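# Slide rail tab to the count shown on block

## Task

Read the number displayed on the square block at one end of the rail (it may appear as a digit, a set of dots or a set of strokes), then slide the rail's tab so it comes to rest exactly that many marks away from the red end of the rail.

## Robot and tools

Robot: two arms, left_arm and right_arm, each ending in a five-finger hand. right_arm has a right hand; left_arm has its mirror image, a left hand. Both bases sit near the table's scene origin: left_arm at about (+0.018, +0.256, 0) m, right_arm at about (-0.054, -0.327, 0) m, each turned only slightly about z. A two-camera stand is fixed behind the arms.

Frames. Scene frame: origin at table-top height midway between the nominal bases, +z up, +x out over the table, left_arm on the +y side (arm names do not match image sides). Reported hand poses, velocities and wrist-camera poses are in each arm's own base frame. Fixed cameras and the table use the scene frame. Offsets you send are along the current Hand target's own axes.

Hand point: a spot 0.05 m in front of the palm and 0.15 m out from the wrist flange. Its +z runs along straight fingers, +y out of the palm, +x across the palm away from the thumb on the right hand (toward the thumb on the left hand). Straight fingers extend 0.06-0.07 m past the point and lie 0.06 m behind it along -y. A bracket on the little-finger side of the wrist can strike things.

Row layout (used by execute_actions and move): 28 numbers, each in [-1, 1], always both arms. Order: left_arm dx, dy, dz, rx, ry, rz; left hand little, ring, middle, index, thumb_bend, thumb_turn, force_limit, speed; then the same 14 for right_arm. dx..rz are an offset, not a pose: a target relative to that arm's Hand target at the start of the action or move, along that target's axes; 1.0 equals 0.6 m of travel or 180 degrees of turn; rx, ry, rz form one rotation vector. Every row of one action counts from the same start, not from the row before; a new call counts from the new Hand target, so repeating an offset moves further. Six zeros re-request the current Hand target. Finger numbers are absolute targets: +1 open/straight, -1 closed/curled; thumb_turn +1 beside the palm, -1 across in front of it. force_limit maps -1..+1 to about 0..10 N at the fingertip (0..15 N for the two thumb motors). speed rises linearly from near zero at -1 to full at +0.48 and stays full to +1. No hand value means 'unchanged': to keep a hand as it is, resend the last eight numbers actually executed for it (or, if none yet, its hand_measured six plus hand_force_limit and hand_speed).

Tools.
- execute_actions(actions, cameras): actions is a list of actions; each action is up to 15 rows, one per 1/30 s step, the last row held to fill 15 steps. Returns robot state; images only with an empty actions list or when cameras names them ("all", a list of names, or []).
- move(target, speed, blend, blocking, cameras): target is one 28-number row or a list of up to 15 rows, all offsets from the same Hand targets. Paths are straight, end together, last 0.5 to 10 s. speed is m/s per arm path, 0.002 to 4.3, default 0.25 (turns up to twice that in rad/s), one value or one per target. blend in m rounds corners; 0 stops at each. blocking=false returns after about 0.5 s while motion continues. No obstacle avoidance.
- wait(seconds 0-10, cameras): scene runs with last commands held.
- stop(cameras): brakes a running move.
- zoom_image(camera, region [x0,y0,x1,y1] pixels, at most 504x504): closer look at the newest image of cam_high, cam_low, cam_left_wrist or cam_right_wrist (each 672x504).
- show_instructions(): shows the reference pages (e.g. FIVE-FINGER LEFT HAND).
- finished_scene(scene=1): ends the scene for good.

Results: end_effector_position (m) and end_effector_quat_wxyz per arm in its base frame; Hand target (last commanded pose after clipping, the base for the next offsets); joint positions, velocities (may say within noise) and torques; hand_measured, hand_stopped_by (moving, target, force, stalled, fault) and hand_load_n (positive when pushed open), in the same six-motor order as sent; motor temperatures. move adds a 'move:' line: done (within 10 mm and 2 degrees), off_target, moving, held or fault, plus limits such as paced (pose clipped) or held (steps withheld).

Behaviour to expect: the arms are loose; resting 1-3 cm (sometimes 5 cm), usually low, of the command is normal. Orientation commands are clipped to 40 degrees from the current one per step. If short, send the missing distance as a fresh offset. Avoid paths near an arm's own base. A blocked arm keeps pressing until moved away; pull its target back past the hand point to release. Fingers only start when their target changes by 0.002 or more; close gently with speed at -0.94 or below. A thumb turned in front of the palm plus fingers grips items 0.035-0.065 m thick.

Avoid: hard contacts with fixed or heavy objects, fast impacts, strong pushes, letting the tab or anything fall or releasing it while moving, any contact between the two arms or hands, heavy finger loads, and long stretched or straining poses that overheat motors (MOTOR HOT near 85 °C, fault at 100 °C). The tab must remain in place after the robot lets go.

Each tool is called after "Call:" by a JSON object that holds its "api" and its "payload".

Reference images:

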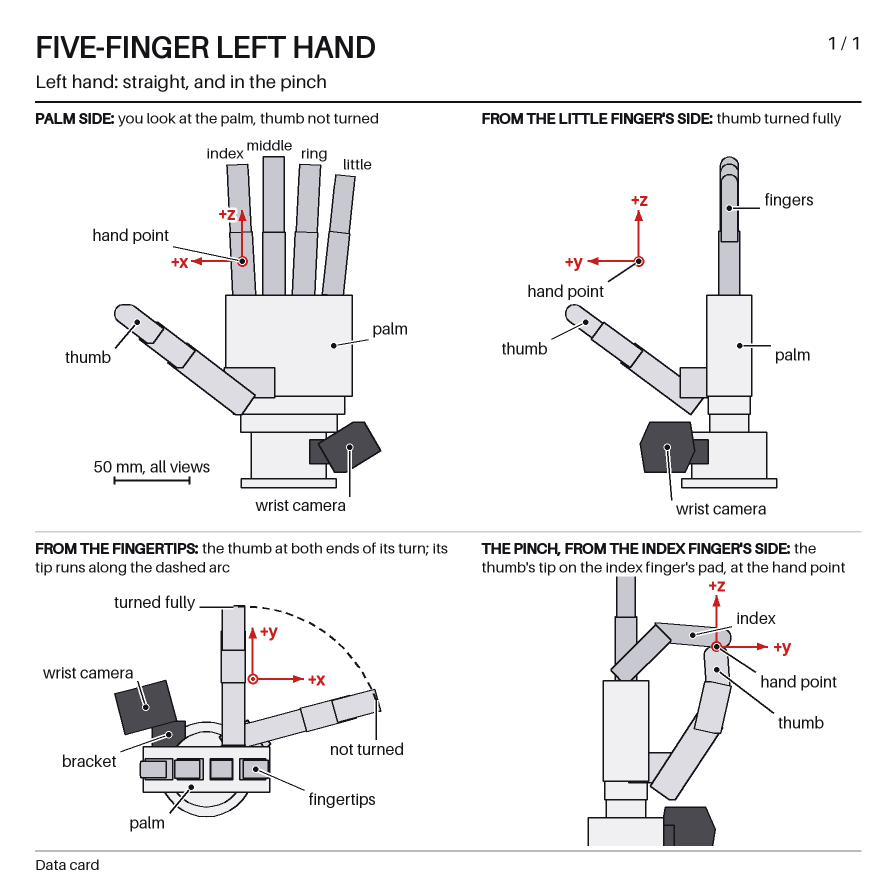

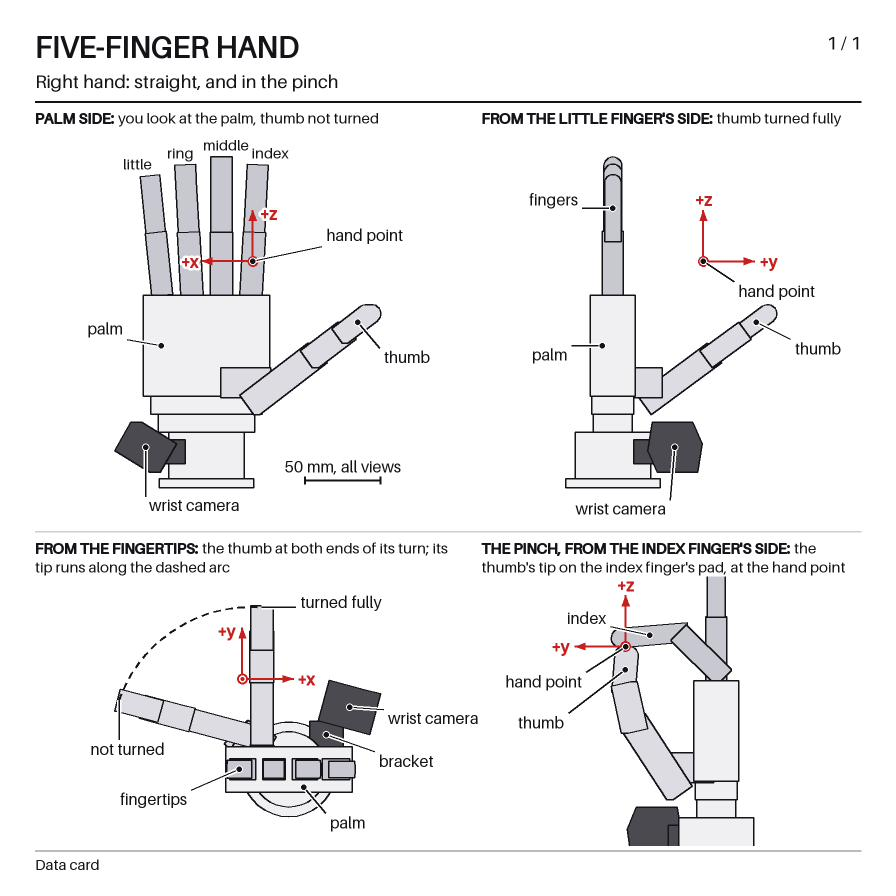

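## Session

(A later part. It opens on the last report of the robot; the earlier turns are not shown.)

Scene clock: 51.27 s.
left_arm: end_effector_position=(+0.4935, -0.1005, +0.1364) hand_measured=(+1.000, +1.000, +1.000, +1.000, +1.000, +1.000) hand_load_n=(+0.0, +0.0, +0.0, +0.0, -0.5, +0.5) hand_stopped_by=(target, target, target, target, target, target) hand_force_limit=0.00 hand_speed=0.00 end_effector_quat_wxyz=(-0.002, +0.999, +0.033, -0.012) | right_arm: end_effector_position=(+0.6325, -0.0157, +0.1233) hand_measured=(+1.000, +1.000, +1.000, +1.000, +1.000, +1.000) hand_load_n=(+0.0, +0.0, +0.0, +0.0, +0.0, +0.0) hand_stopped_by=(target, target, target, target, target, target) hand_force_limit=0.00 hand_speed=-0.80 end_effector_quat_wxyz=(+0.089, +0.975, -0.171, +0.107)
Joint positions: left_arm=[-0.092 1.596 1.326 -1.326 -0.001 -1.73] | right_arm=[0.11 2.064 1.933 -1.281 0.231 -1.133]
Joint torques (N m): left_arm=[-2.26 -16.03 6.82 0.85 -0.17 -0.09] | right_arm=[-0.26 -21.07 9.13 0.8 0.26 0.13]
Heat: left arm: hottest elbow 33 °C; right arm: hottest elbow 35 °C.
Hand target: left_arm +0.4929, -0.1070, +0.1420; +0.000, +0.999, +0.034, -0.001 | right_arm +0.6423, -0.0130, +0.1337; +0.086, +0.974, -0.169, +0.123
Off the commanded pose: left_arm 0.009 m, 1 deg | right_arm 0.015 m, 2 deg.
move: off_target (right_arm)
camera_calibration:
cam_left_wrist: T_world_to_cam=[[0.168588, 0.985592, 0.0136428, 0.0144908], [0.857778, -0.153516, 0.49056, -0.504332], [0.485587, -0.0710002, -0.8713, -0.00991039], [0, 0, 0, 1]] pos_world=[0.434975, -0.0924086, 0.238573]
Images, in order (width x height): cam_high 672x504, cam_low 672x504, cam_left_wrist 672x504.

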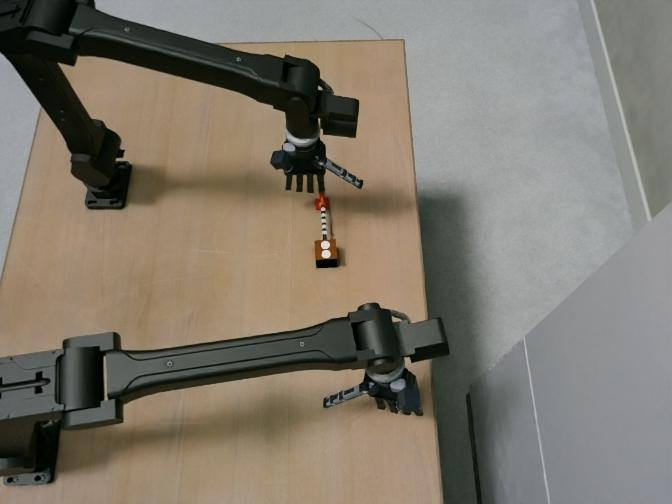

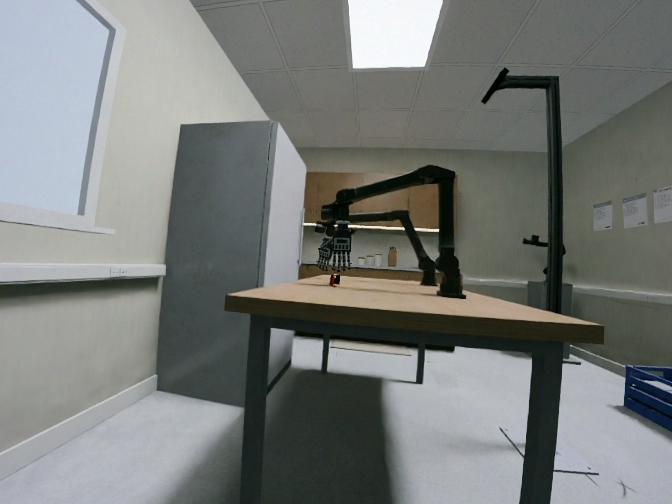

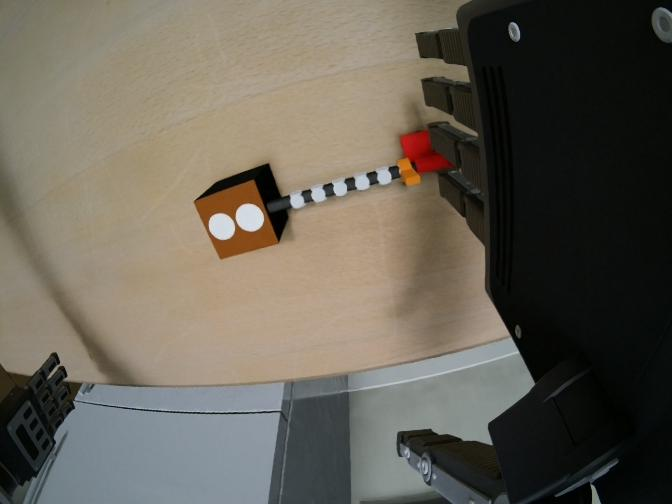

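Call:
{"api": "move", "payload": {"target": [0,-0.005,0.0258,0,0,0,1,1,1,1,1,1,0,0,0,0,0,0,0,0,1,1,1,1,1,1,0,-0.8], "speed": 0.05, "cameras": ["cam_low","cam_left_wrist"]}}

Call:
{"api": "zoom_image", "payload": {"camera": "cam_left_wrist", "region": [350, 100, 500, 230]}}

Call:
{"api": "zoom_image", "payload": {"camera": "cam_low", "region": [310, 245, 370, 295]}}

Scene clock: 54.47 s.
left_arm: end_effector_position=(+0.4931, -0.1005, +0.1255) hand_measured=(+1.000, +1.000, +1.000, +1.000, +1.000, +1.000) hand_load_n=(+0.0, +0.0, +0.0, +0.0, +0.0, +0.0) hand_stopped_by=(target, target, target, target, target, target) hand_force_limit=0.00 hand_speed=0.00 end_effector_quat_wxyz=(-0.002, +0.999, +0.033, -0.007) | right_arm: end_effector_position=(+0.6325, -0.0157, +0.1233) hand_measured=(+1.000, +1.000, +1.000, +1.000, +1.000, +1.000) hand_load_n=(+0.0, +0.0, +0.0, +0.0, +0.0, +0.0) hand_stopped_by=(target, target, target, target, target, target) hand_force_limit=0.00 hand_speed=-0.80 end_effector_quat_wxyz=(+0.089, +0.975, -0.171, +0.107)
Joint positions: left_arm=[-0.092 1.596 1.295 -1.284 -0.001 -1.73] | right_arm=[0.11 2.064 1.933 -1.281 0.231 -1.133]
Joint torques (N m): left_arm=[-1.79 -15.15 6.76 0.88 -0.18 -0.03] | right_arm=[-0.26 -21.07 9.14 0.81 0.26 0.13]
Heat: left arm: hottest elbow 33 °C; right arm: hottest elbow 35 °C.
Hand target: left_arm +0.4927, -0.1040, +0.1266; +0.000, +0.999, +0.034, -0.001 | right_arm +0.6423, -0.0130, +0.1337; +0.086, +0.974, -0.169, +0.123
Off the commanded pose: left_arm 0.004 m, 1 deg | right_arm 0.015 m, 2 deg.
move: off_target (right_arm)
camera_calibration:
cam_left_wrist: T_world_to_cam=[[0.168383, 0.985615, 0.0145167, 0.0146976], [0.852492, -0.153003, 0.499847, -0.497121], [0.494878, -0.0717906, -0.865992, -0.0244968], [0, 0, 0, 1]] pos_world=[0.43344, -0.0923056, 0.227057]
Images, in order (width x height): cam_low 672x504, cam_left_wrist 672x504.

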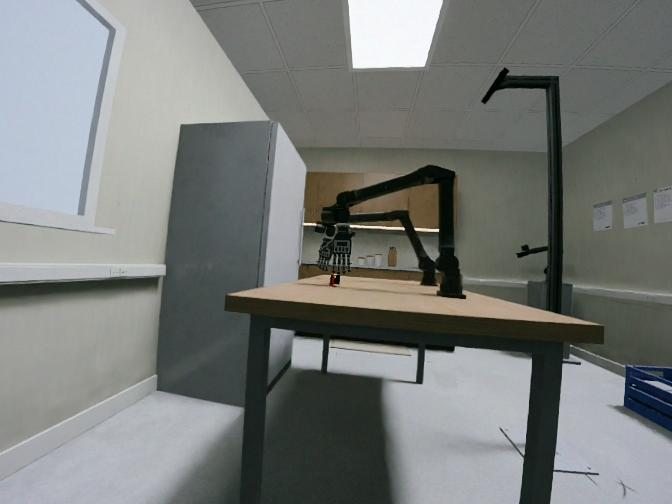

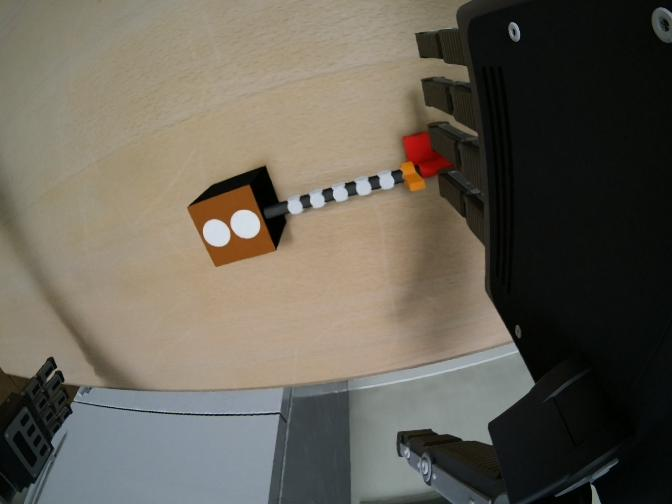

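Scaled by 3.360 from the camera's 672x504 image, which has a finer 960x720 frame.

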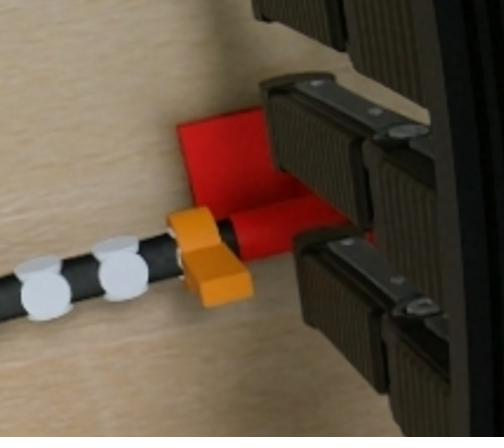

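Scaled by 8.400 from the camera's 672x504 image, which has a finer 960x720 frame.

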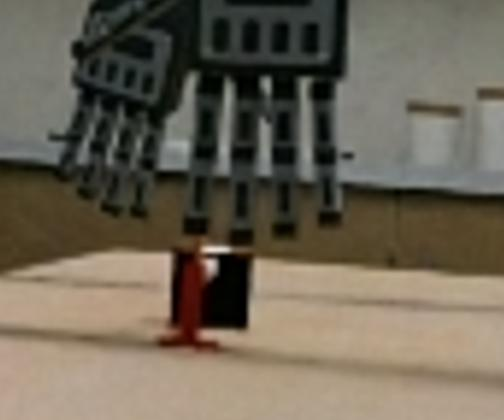

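Call:
{"api": "move", "payload": {"target": [0,0,0.0092,0,0,0,1,1,1,1,1,1,0,0,0,0,0,0,0,0,1,1,1,1,1,1,0,-0.8], "speed": 0.05, "cameras": ["cam_low","cam_left_wrist"]}}

Call:
{"api": "zoom_image", "payload": {"camera": "cam_left_wrist", "region": [350, 100, 500, 230]}}

Call:
{"api": "zoom_image", "payload": {"camera": "cam_low", "region": [310, 245, 370, 295]}}

Scene clock: 56.43 s.
left_arm: end_effector_position=(+0.4932, -0.1005, +0.1223) hand_measured=(+1.000, +1.000, +1.000, +1.000, +1.000, +1.000) hand_load_n=(+0.0, +0.0, +0.0, +0.0, +0.0, +0.0) hand_stopped_by=(target, target, target, target, target, target) hand_force_limit=0.00 hand_speed=0.00 end_effector_quat_wxyz=(-0.001, +0.999, +0.033, -0.005) | right_arm: end_effector_position=(+0.6325, -0.0157, +0.1233) hand_measured=(+1.000, +1.000, +1.000, +1.000, +1.000, +1.000) hand_load_n=(+0.0, +0.0, +0.0, +0.0, +0.0, +0.0) hand_stopped_by=(target, target, target, target, target, target) hand_force_limit=0.00 hand_speed=-0.80 end_effector_quat_wxyz=(+0.089, +0.975, -0.171, +0.107)
Joint positions: left_arm=[-0.092 1.596 1.286 -1.271 -0.001 -1.73] | right_arm=[0.11 2.064 1.933 -1.281 0.231 -1.133]
Joint torques (N m): left_arm=[-1.79 -14.86 6.76 0.9 -0.18 -0.03] | right_arm=[-0.26 -21.13 9.13 0.81 0.26 0.13]
Heat: left arm: hottest elbow 33 °C; right arm: hottest elbow 35 °C.
Hand target: left_arm +0.4927, -0.1040, +0.1210; +0.000, +0.999, +0.034, -0.001 | right_arm +0.6423, -0.0130, +0.1337; +0.086, +0.974, -0.169, +0.123
Off the commanded pose: left_arm 0.004 m, 0 deg | right_arm 0.015 m, 2 deg.
move: off_target (right_arm)
camera_calibration:
cam_left_wrist: T_world_to_cam=[[0.168324, 0.98562, 0.0148596, 0.0147315], [0.850156, -0.152786, 0.503876, -0.495103], [0.498901, -0.0721813, -0.863648, -0.0296437], [0, 0, 0, 1]] pos_world=[0.433225, -0.0923042, 0.22365]
Images, in order (width x height): cam_low 672x504, cam_left_wrist 672x504.

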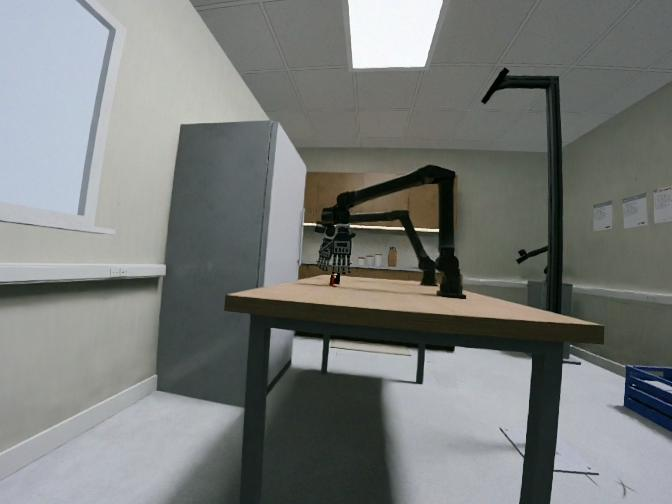

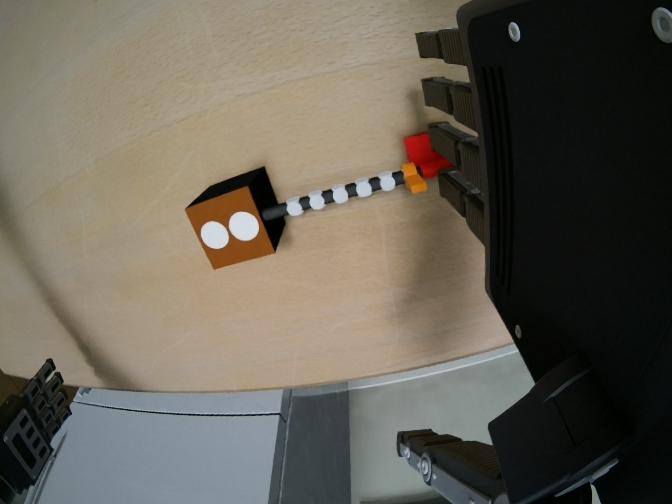

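Scaled by 3.360 from the camera's 672x504 image, which has a finer 960x720 frame.

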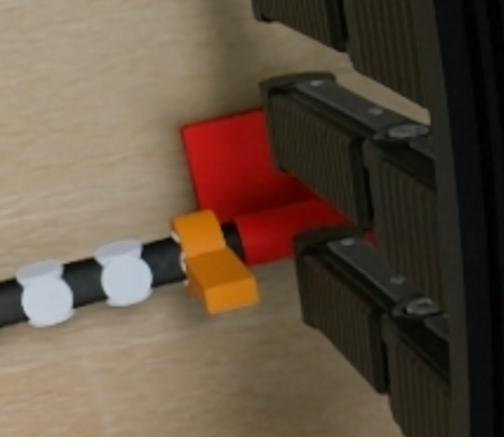

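Scaled by 8.400 from the camera's 672x504 image, which has a finer 960x720 frame.

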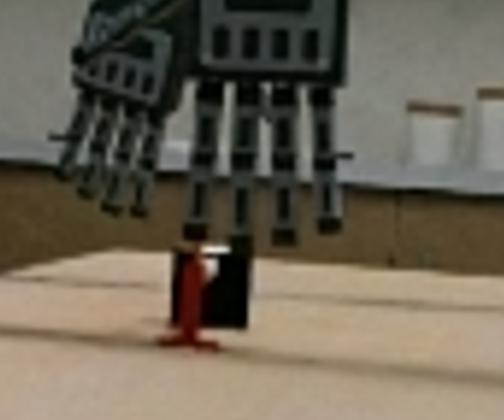

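Call:
{"api": "move", "payload": {"target": [0,0.0133,0,0,0,0,1,1,1,1,1,1,0,0,0,0,0,0,0,0,1,1,1,1,1,1,0,-0.8], "speed": 0.04, "cameras": ["cam_low","cam_left_wrist"]}}

Call:
{"api": "zoom_image", "payload": {"camera": "cam_left_wrist", "region": [350, 100, 500, 230]}}

Call:
{"api": "zoom_image", "payload": {"camera": "cam_low", "region": [310, 245, 370, 295]}}

Scene clock: 58.93 s.
left_arm: end_effector_position=(+0.4926, -0.1062, +0.1223) hand_measured=(+1.000, +1.000, +1.000, +1.000, +1.000, +1.000) hand_load_n=(+0.0, +0.0, +0.0, -0.5, +0.0, +0.0) hand_stopped_by=(target, target, target, target, target, target) hand_force_limit=0.00 hand_speed=0.00 end_effector_quat_wxyz=(-0.001, +0.999, +0.033, -0.005) | right_arm: end_effector_position=(+0.6325, -0.0157, +0.1233) hand_measured=(+1.000, +1.000, +1.000, +1.000, +1.000, +1.000) hand_load_n=(+0.0, +0.0, +0.0, +0.0, +0.0, +0.0) hand_stopped_by=(target, target, target, target, target, target) hand_force_limit=0.00 hand_speed=-0.80 end_effector_quat_wxyz=(+0.089, +0.975, -0.171, +0.107)
Joint positions: left_arm=[-0.104 1.596 1.286 -1.271 -0.001 -1.741] | right_arm=[0.11 2.064 1.933 -1.281 0.231 -1.133]
Joint torques (N m): left_arm=[-2.2 -14.62 7.06 0.87 -0.17 -0.09] | right_arm=[-0.26 -21.07 9.14 0.81 0.26 0.13]
Heat: left arm: hottest elbow 33 °C; right arm: hottest elbow 35 °C.
Hand target: left_arm +0.4932, -0.1120, +0.1210; +0.000, +0.999, +0.034, -0.001 | right_arm +0.6423, -0.0130, +0.1337; +0.086, +0.974, -0.169, +0.123
Off the commanded pose: left_arm 0.006 m, 0 deg | right_arm 0.015 m, 2 deg.
move: off_target (right_arm)
camera_calibration:
cam_left_wrist: T_world_to_cam=[[0.169848, 0.985356, 0.0150196, 0.0196465], [0.849901, -0.15418, 0.503882, -0.495388], [0.498819, -0.0728179, -0.863642, -0.0297258], [0, 0, 0, 1]] pos_world=[0.432522, -0.0979021, 0.22365]
Images, in order (width x height): cam_low 672x504, cam_left_wrist 672x504.

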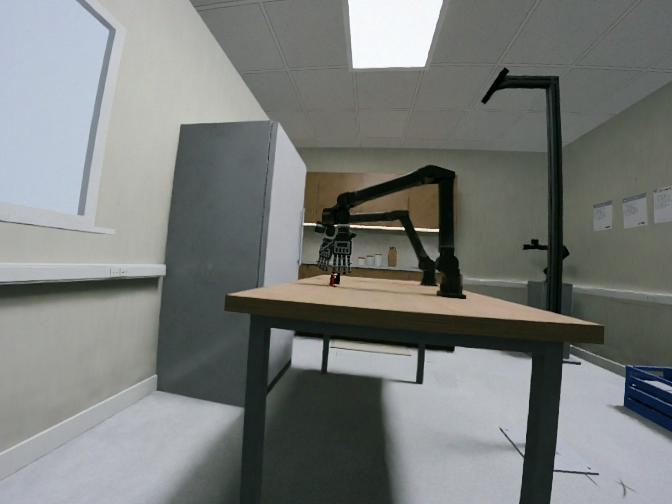

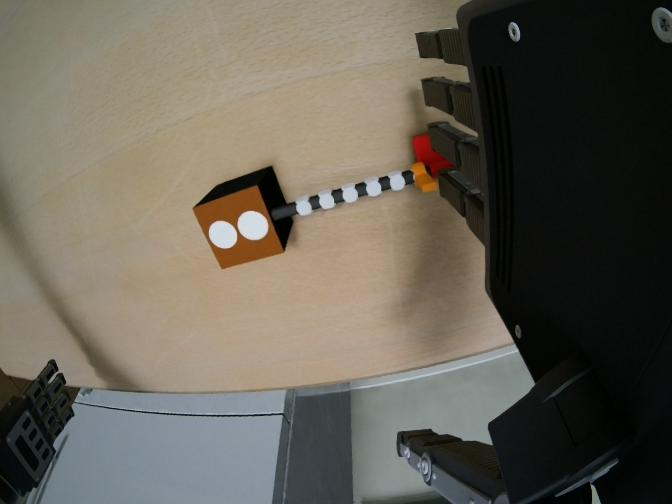

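Scaled by 3.360 from the camera's 672x504 image, which has a finer 960x720 frame.

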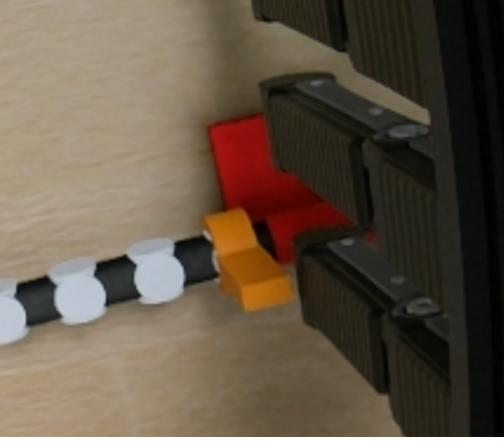

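Scaled by 8.400 from the camera's 672x504 image, which has a finer 960x720 frame.

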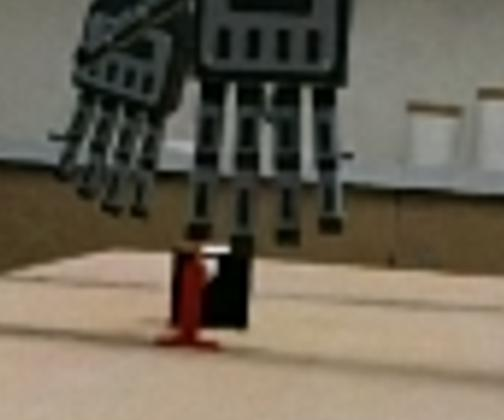

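Call:
{"api": "move", "payload": {"target": [0,0.0167,0,0,0,0,1,1,1,1,1,1,0,0,0,0,0,0,0,0,1,1,1,1,1,1,0,-0.8], "speed": 0.04, "cameras": ["cam_left_wrist"]}}

Call:
{"api": "zoom_image", "payload": {"camera": "cam_left_wrist", "region": [350, 100, 500, 230]}}

Scene clock: 61.07 s.
left_arm: end_effector_position=(+0.4935, -0.1085, +0.1220) hand_measured=(+1.000, +1.000, +1.000, +1.000, +1.000, +1.000) hand_load_n=(+0.0, +0.0, +0.0, +0.5, +0.0, +0.0) hand_stopped_by=(target, target, target, target, target, target) hand_force_limit=0.00 hand_speed=0.00 end_effector_quat_wxyz=(-0.004, +0.999, +0.043, -0.004) | right_arm: end_effector_position=(+0.6325, -0.0157, +0.1233) hand_measured=(+1.000, +1.000, +1.000, +1.000, +1.000, +1.000) hand_load_n=(+0.0, +0.0, +0.0, +0.0, +0.0, +0.0) hand_stopped_by=(target, target, target, target, target, target) hand_force_limit=0.00 hand_speed=-0.80 end_effector_quat_wxyz=(+0.089, +0.975, -0.171, +0.107)
Joint positions: left_arm=[-0.114 1.596 1.286 -1.271 -0.008 -1.771] | right_arm=[0.11 2.064 1.933 -1.281 0.231 -1.133]
Joint torques (N m): left_arm=[-2.9 -14.27 7.46 0.81 0.06 -0.05] | right_arm=[-0.26 -21.07 9.13 0.8 0.26 0.13]
Heat: left arm: hottest elbow 33 °C; right arm: hottest elbow 36 °C.
Hand target: left_arm +0.4939, -0.1219, +0.1210; +0.000, +0.999, +0.034, -0.001 | right_arm +0.6423, -0.0130, +0.1337; +0.086, +0.974, -0.169, +0.123
Off the commanded pose: left_arm 0.014 m, 1 deg | right_arm 0.015 m, 2 deg.
move: off_target (left_arm, right_arm)
camera_calibration:
cam_left_wrist: T_world_to_cam=[[0.148667, 0.988655, 0.0214262, 0.0317039], [0.85263, -0.139128, 0.503653, -0.496092], [0.50092, -0.0566081, -0.86364, -0.0299225], [0, 0, 0, 1]] pos_world=[0.433258, -0.102058, 0.223337]
Images, in order (width x height): cam_left_wrist 672x504.

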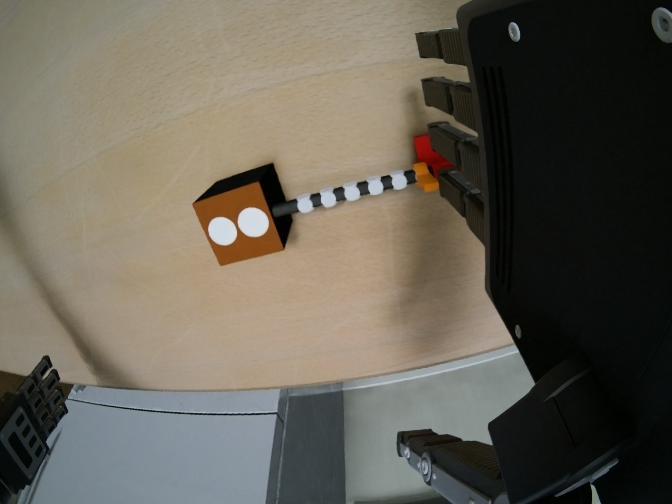

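Scaled by 3.360 from the camera's 672x504 image, which has a finer 960x720 frame.

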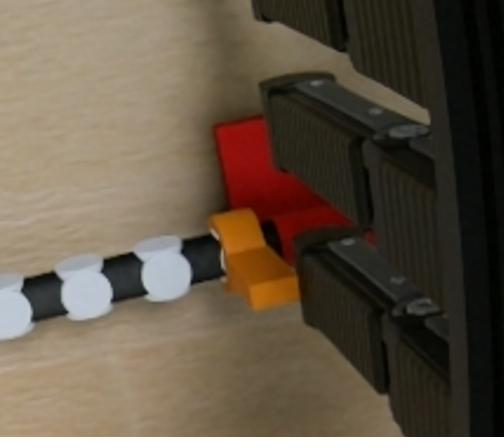

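Call:
{"api": "move", "payload": {"target": [0,0.01,0,0,0,0,1,1,1,1,1,1,0,0,0,0,0,0,0,0,1,1,1,1,1,1,0,-0.8], "speed": 0.04, "cameras": ["cam_left_wrist"]}}

Call:
{"api": "zoom_image", "payload": {"camera": "cam_left_wrist", "region": [350, 100, 500, 230]}}

Scene clock: 62.80 s.
left_arm: end_effector_position=(+0.4933, -0.1138, +0.1220) hand_measured=(+1.000, +1.000, +1.000, +1.000, +1.000, +1.000) hand_load_n=(+0.0, -0.5, -0.5, +0.5, +0.0, +0.0) hand_stopped_by=(target, target, target, target, target, target) hand_force_limit=0.00 hand_speed=0.00 end_effector_quat_wxyz=(-0.005, +0.999, +0.043, -0.003) | right_arm: end_effector_position=(+0.6325, -0.0157, +0.1233) hand_measured=(+1.000, +1.000, +1.000, +1.000, +1.000, +1.000) hand_load_n=(+0.0, +0.0, +0.0, +0.0, +0.0, +0.0) hand_stopped_by=(target, target, target, target, target, target) hand_force_limit=0.00 hand_speed=-0.80 end_effector_quat_wxyz=(+0.089, +0.975, -0.171, +0.107)
Joint positions: left_arm=[-0.126 1.596 1.286 -1.269 -0.009 -1.784] | right_arm=[0.11 2.064 1.933 -1.281 0.231 -1.133]
Joint torques (N m): left_arm=[-2.9 -13.98 7.73 0.7 0.1 -0.06] | right_arm=[-0.26 -21.07 9.14 0.8 0.26 0.13]
Heat: left arm: hottest elbow 33 °C; right arm: hottest elbow 36 °C.
Hand target: left_arm +0.4943, -0.1279, +0.1210; +0.000, +0.999, +0.034, -0.001 | right_arm +0.6423, -0.0130, +0.1337; +0.086, +0.974, -0.169, +0.123
Off the commanded pose: left_arm 0.014 m, 1 deg | right_arm 0.015 m, 2 deg.
move: off_target (left_arm, right_arm)
camera_calibration:
cam_left_wrist: T_world_to_cam=[[0.14866, 0.988619, 0.0230727, 0.0368427], [0.851697, -0.139857, 0.505028, -0.49639], [0.502507, -0.0554262, -0.862795, -0.0309568], [0, 0, 0, 1]] pos_world=[0.432852, -0.107563, 0.223131]
Images, in order (width x height): cam_left_wrist 672x504.

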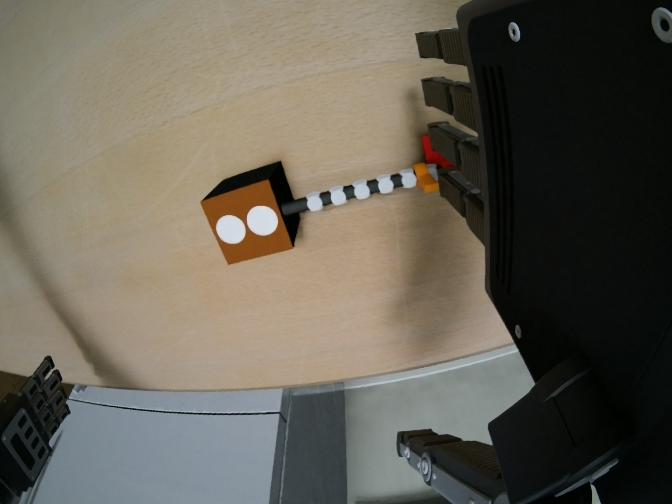

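Scaled by 3.360 from the camera's 672x504 image, which has a finer 960x720 frame.

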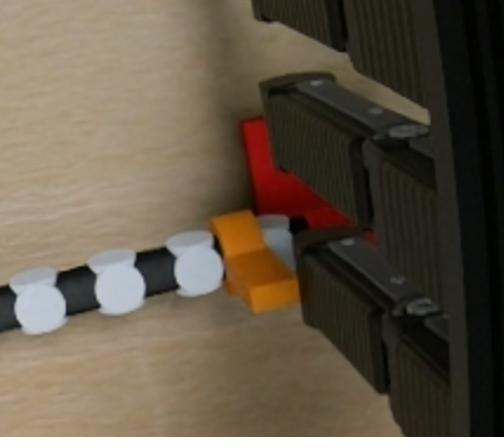

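Call:
{"api": "move", "payload": {"target": [0,0.01,0,0,0,0,1,1,1,1,1,1,0,0,0,0,0,0,0,0,1,1,1,1,1,1,0,-0.8], "speed": 0.04, "cameras": ["cam_left_wrist"]}}

Call:
{"api": "zoom_image", "payload": {"camera": "cam_left_wrist", "region": [350, 100, 500, 230]}}

Scene clock: 64.73 s.
left_arm: end_effector_position=(+0.4925, -0.1198, +0.1219) hand_measured=(+1.000, +1.000, +1.000, +1.000, +1.000, +1.000) hand_load_n=(+0.0, +0.0, +0.0, +0.0, +0.0, +0.0) hand_stopped_by=(target, target, target, target, target, target) hand_force_limit=0.00 hand_speed=0.00 end_effector_quat_wxyz=(-0.006, +0.999, +0.043, -0.003) | right_arm: end_effector_position=(+0.6325, -0.0157, +0.1233) hand_measured=(+1.000, +1.000, +1.000, +1.000, +1.000, +1.000) hand_load_n=(+0.0, +0.0, +0.0, +0.0, +0.0, +0.0) hand_stopped_by=(target, target, target, target, target, target) hand_force_limit=0.00 hand_speed=-0.80 end_effector_quat_wxyz=(+0.089, +0.975, -0.171, +0.107)
Joint positions: left_arm=[-0.14 1.596 1.286 -1.269 -0.011 -1.797] | right_arm=[0.11 2.064 1.933 -1.281 0.231 -1.133]
Joint torques (N m): left_arm=[-2.84 -13.74 8.01 0.68 0.12 -0.05] | right_arm=[-0.26 -21.07 9.13 0.81 0.26 0.13]
Heat: left arm: hottest elbow 33 °C; right arm: hottest elbow 36 °C.
Hand target: left_arm +0.4947, -0.1339, +0.1210; +0.000, +0.999, +0.034, -0.001 | right_arm +0.6423, -0.0130, +0.1337; +0.086, +0.974, -0.169, +0.123
Off the commanded pose: left_arm 0.014 m, 1 deg | right_arm 0.015 m, 2 deg.
move: off_target (left_arm, right_arm)
camera_calibration:
cam_left_wrist: T_world_to_cam=[[0.148675, 0.988577, 0.0247204, 0.0427173], [0.851508, -0.140692, 0.505114, -0.496606], [0.502822, -0.0540483, -0.862699, -0.0309019], [0, 0, 0, 1]] pos_world=[0.432051, -0.113768, 0.223128]
Images, in order (width x height): cam_left_wrist 672x504.

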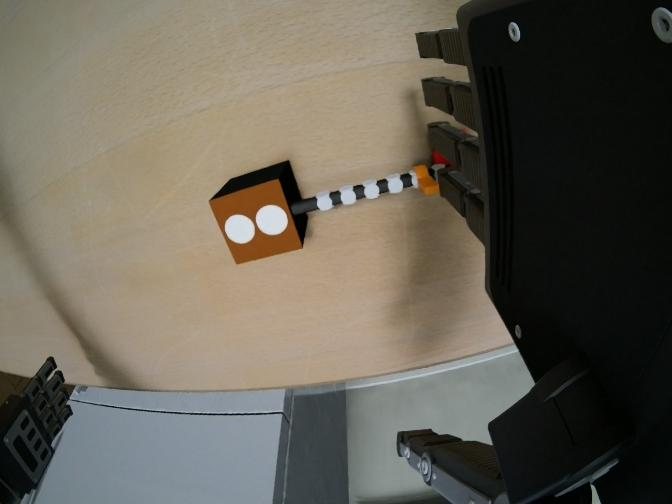

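Scaled by 3.360 from the camera's 672x504 image, which has a finer 960x720 frame.

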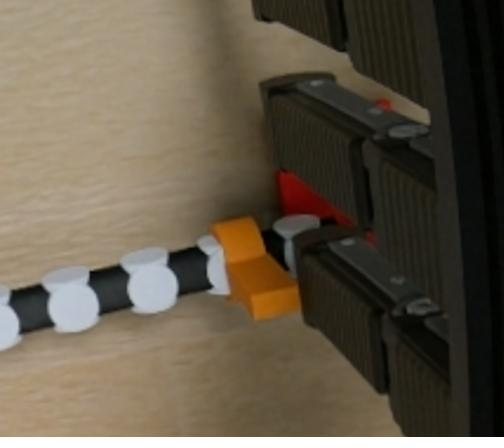

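Call:
{"api": "move", "payload": {"target": [0,0.0048,0,0,0,0,1,1,1,1,1,1,0,0,0,0,0,0,0,0,1,1,1,1,1,1,0,-0.8], "speed": 0.04, "cameras": ["cam_left_wrist"]}}

Call:
{"api": "zoom_image", "payload": {"camera": "cam_left_wrist", "region": [350, 100, 500, 230]}}

Scene clock: 66.53 s.
left_arm: end_effector_position=(+0.4923, -0.1219, +0.1219) hand_measured=(+1.000, +1.000, +1.000, +1.000, +1.000, +1.000) hand_load_n=(+0.0, +0.0, +0.0, +0.0, +0.0, +0.0) hand_stopped_by=(target, target, target, target, target, target) hand_force_limit=0.00 hand_speed=0.00 end_effector_quat_wxyz=(-0.006, +0.999, +0.044, -0.003) | right_arm: end_effector_position=(+0.6325, -0.0157, +0.1233) hand_measured=(+1.000, +1.000, +1.000, +1.000, +1.000, +1.000) hand_load_n=(+0.0, +0.0, +0.0, +0.0, +0.0, +0.0) hand_stopped_by=(target, target, target, target, target, target) hand_force_limit=0.00 hand_speed=-0.80 end_effector_quat_wxyz=(+0.089, +0.975, -0.171, +0.107)
Joint positions: left_arm=[-0.144 1.596 1.286 -1.269 -0.011 -1.804] | right_arm=[0.11 2.064 1.933 -1.281 0.231 -1.133]
Joint torques (N m): left_arm=[-2.9 -13.63 8.14 0.68 0.13 -0.05] | right_arm=[-0.26 -21.07 9.14 0.81 0.26 0.13]
Heat: left arm: hottest elbow 33 °C; right arm: hottest elbow 36 °C.
Hand target: left_arm +0.4949, -0.1368, +0.1210; +0.000, +0.999, +0.034, -0.001 | right_arm +0.6423, -0.0130, +0.1337; +0.086, +0.974, -0.169, +0.123
Off the commanded pose: left_arm 0.015 m, 1 deg | right_arm 0.015 m, 2 deg.
move: off_target (left_arm, right_arm)
camera_calibration:
cam_left_wrist: T_world_to_cam=[[0.147152, 0.988803, 0.0247871, 0.0455094], [0.851724, -0.139414, 0.505103, -0.496592], [0.502904, -0.053215, -0.862703, -0.030804], [0, 0, 0, 1]] pos_world=[0.431754, -0.115871, 0.223127]
Images, in order (width x height): cam_left_wrist 672x504.

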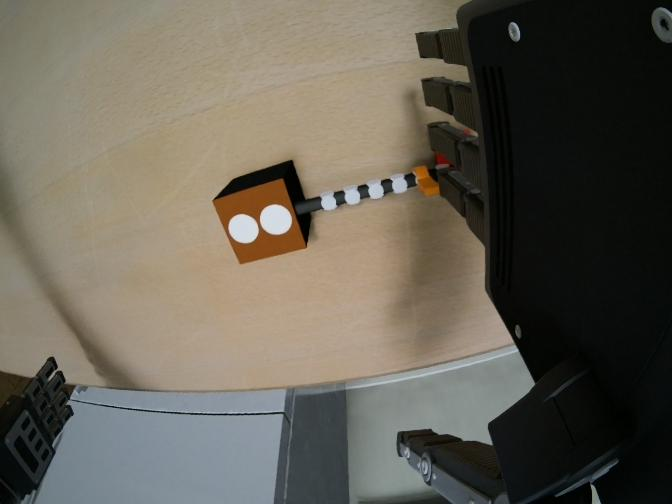

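Scaled by 3.360 from the camera's 672x504 image, which has a finer 960x720 frame.

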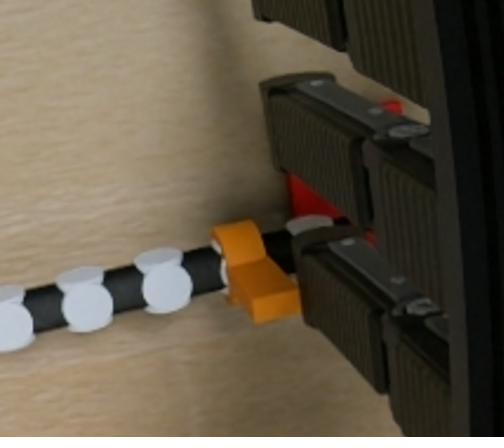

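Call:
{"api": "move", "payload": {"target": [[0,-0.05,-0.01,0,0,0,1,1,1,1,1,1,0,0,0,0,0,0,0,0,1,1,1,1,1,1,0,-0.8],[0,-0.09,-0.1,0,0,0,1,1,1,1,1,1,0,0,0,0,0,0,0,0,1,1,1,1,1,1,0,-0.8]], "speed": 0.08, "blend": 0.01, "cameras": ["cam_left_wrist","cam_high","cam_low"]}}

Call:
{"api": "zoom_image", "payload": {"camera": "cam_left_wrist", "region": [300, 100, 450, 230]}}

Call:
{"api": "zoom_image", "payload": {"camera": "cam_high", "region": [295, 180, 355, 270]}}

Scene clock: 69.30 s.
left_arm: end_effector_position=(+0.4723, -0.0856, +0.1508) hand_measured=(+1.000, +1.000, +1.000, +1.000, +1.000, +1.000) hand_load_n=(+0.0, +0.0, +0.0, +0.0, +0.0, +0.0) hand_stopped_by=(target, target, target, target, target, target) hand_force_limit=0.00 hand_speed=0.00 end_effector_quat_wxyz=(-0.006, +0.999, +0.036, -0.034) | right_arm: end_effector_position=(+0.6325, -0.0157, +0.1233) hand_measured=(+1.000, +1.000, +1.000, +1.000, +1.000, +1.000) hand_load_n=(+0.0, +0.0, +0.0, +0.0, +0.0, +0.0) hand_stopped_by=(target, target, target, target, target, target) hand_force_limit=0.00 hand_speed=-0.80 end_effector_quat_wxyz=(+0.089, +0.975, -0.171, +0.107)
Joint positions: left_arm=[-0.064 1.559 1.324 -1.405 -0.004 -1.708] | right_arm=[0.11 2.064 1.933 -1.281 0.231 -1.133]
Joint torques (N m): left_arm=[-0.91 -15.21 11.54 -0.01 -0.08 0.14] | right_arm=[-0.26 -21.07 9.13 0.8 0.26 0.13]
Heat: left arm: hottest elbow 34 °C; right arm: hottest elbow 36 °C.
Hand target: left_arm +0.4913, -0.0829, +0.1810; +0.000, +0.999, +0.034, -0.001 | right_arm +0.6423, -0.0130, +0.1337; +0.086, +0.974, -0.169, +0.123
Off the commanded pose: left_arm 0.036 m, 4 deg | right_arm 0.015 m, 2 deg.
move: off_target (left_arm, right_arm)
camera_calibration:
cam_left_wrist: T_world_to_cam=[[0.163209, 0.986521, 0.0117498, 0.00610086], [0.879519, -0.150882, 0.451311, -0.495089], [0.447, -0.063324, -0.89229, 0.0360466], [0, 0, 0, 1]] pos_world=[0.418332, -0.0784362, 0.255531]
Images, in order (width x height): cam_high 672x504, cam_low 672x504, cam_left_wrist 672x504.

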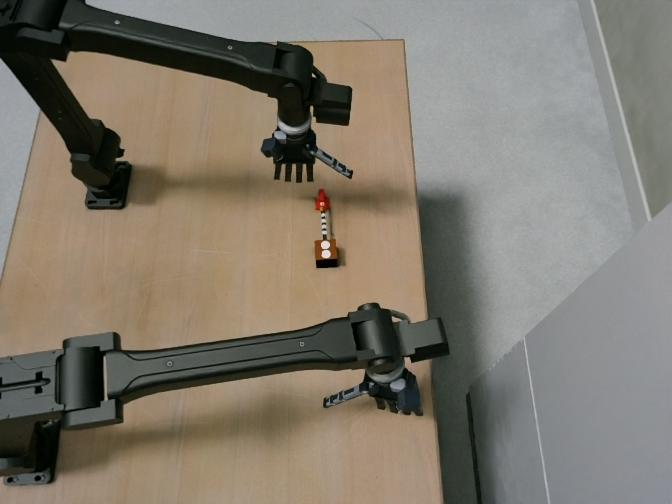

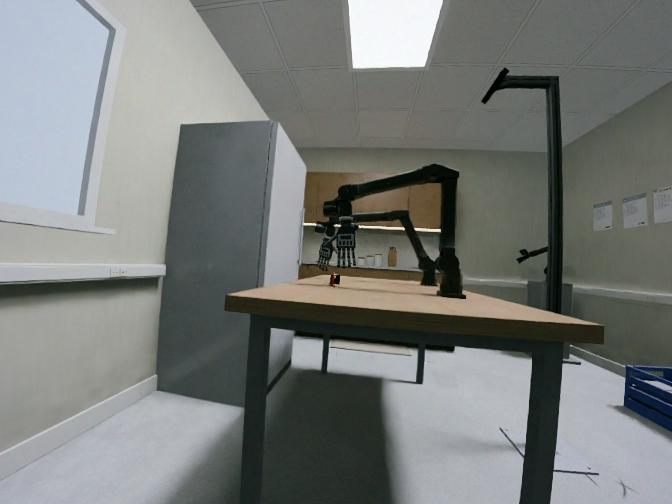

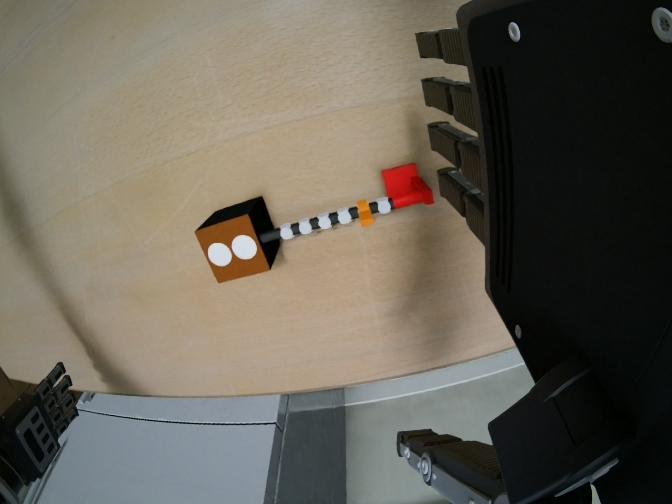

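Scaled by 3.360 from the camera's 672x504 image, which has a finer 960x720 frame.

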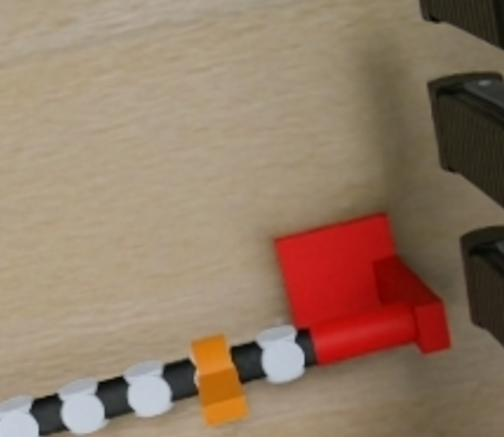

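Scaled by 5.600 from the camera's 672x504 image, which has a finer 960x720 frame.

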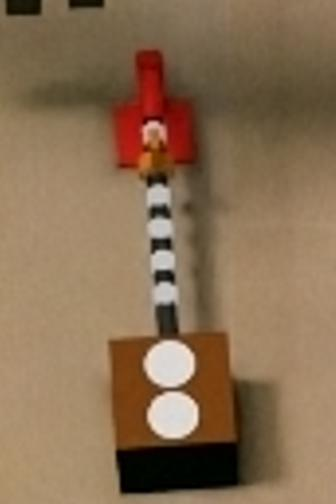

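Call:
{"api": "zoom_image", "payload": {"camera": "cam_left_wrist", "region": [335, 190, 400, 235]}}

Scaled by 7.754 from the camera's 672x504 image, which has a finer 960x720 frame.

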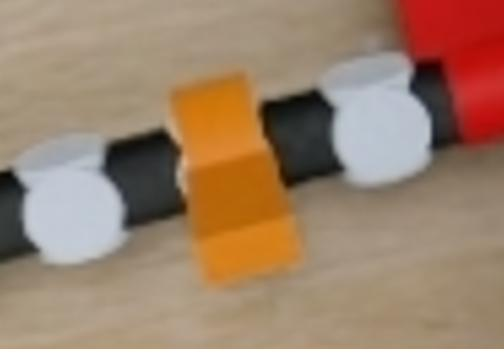

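Call:
{"api": "finished_scene", "payload": {}}

The scene is finished: the task was done.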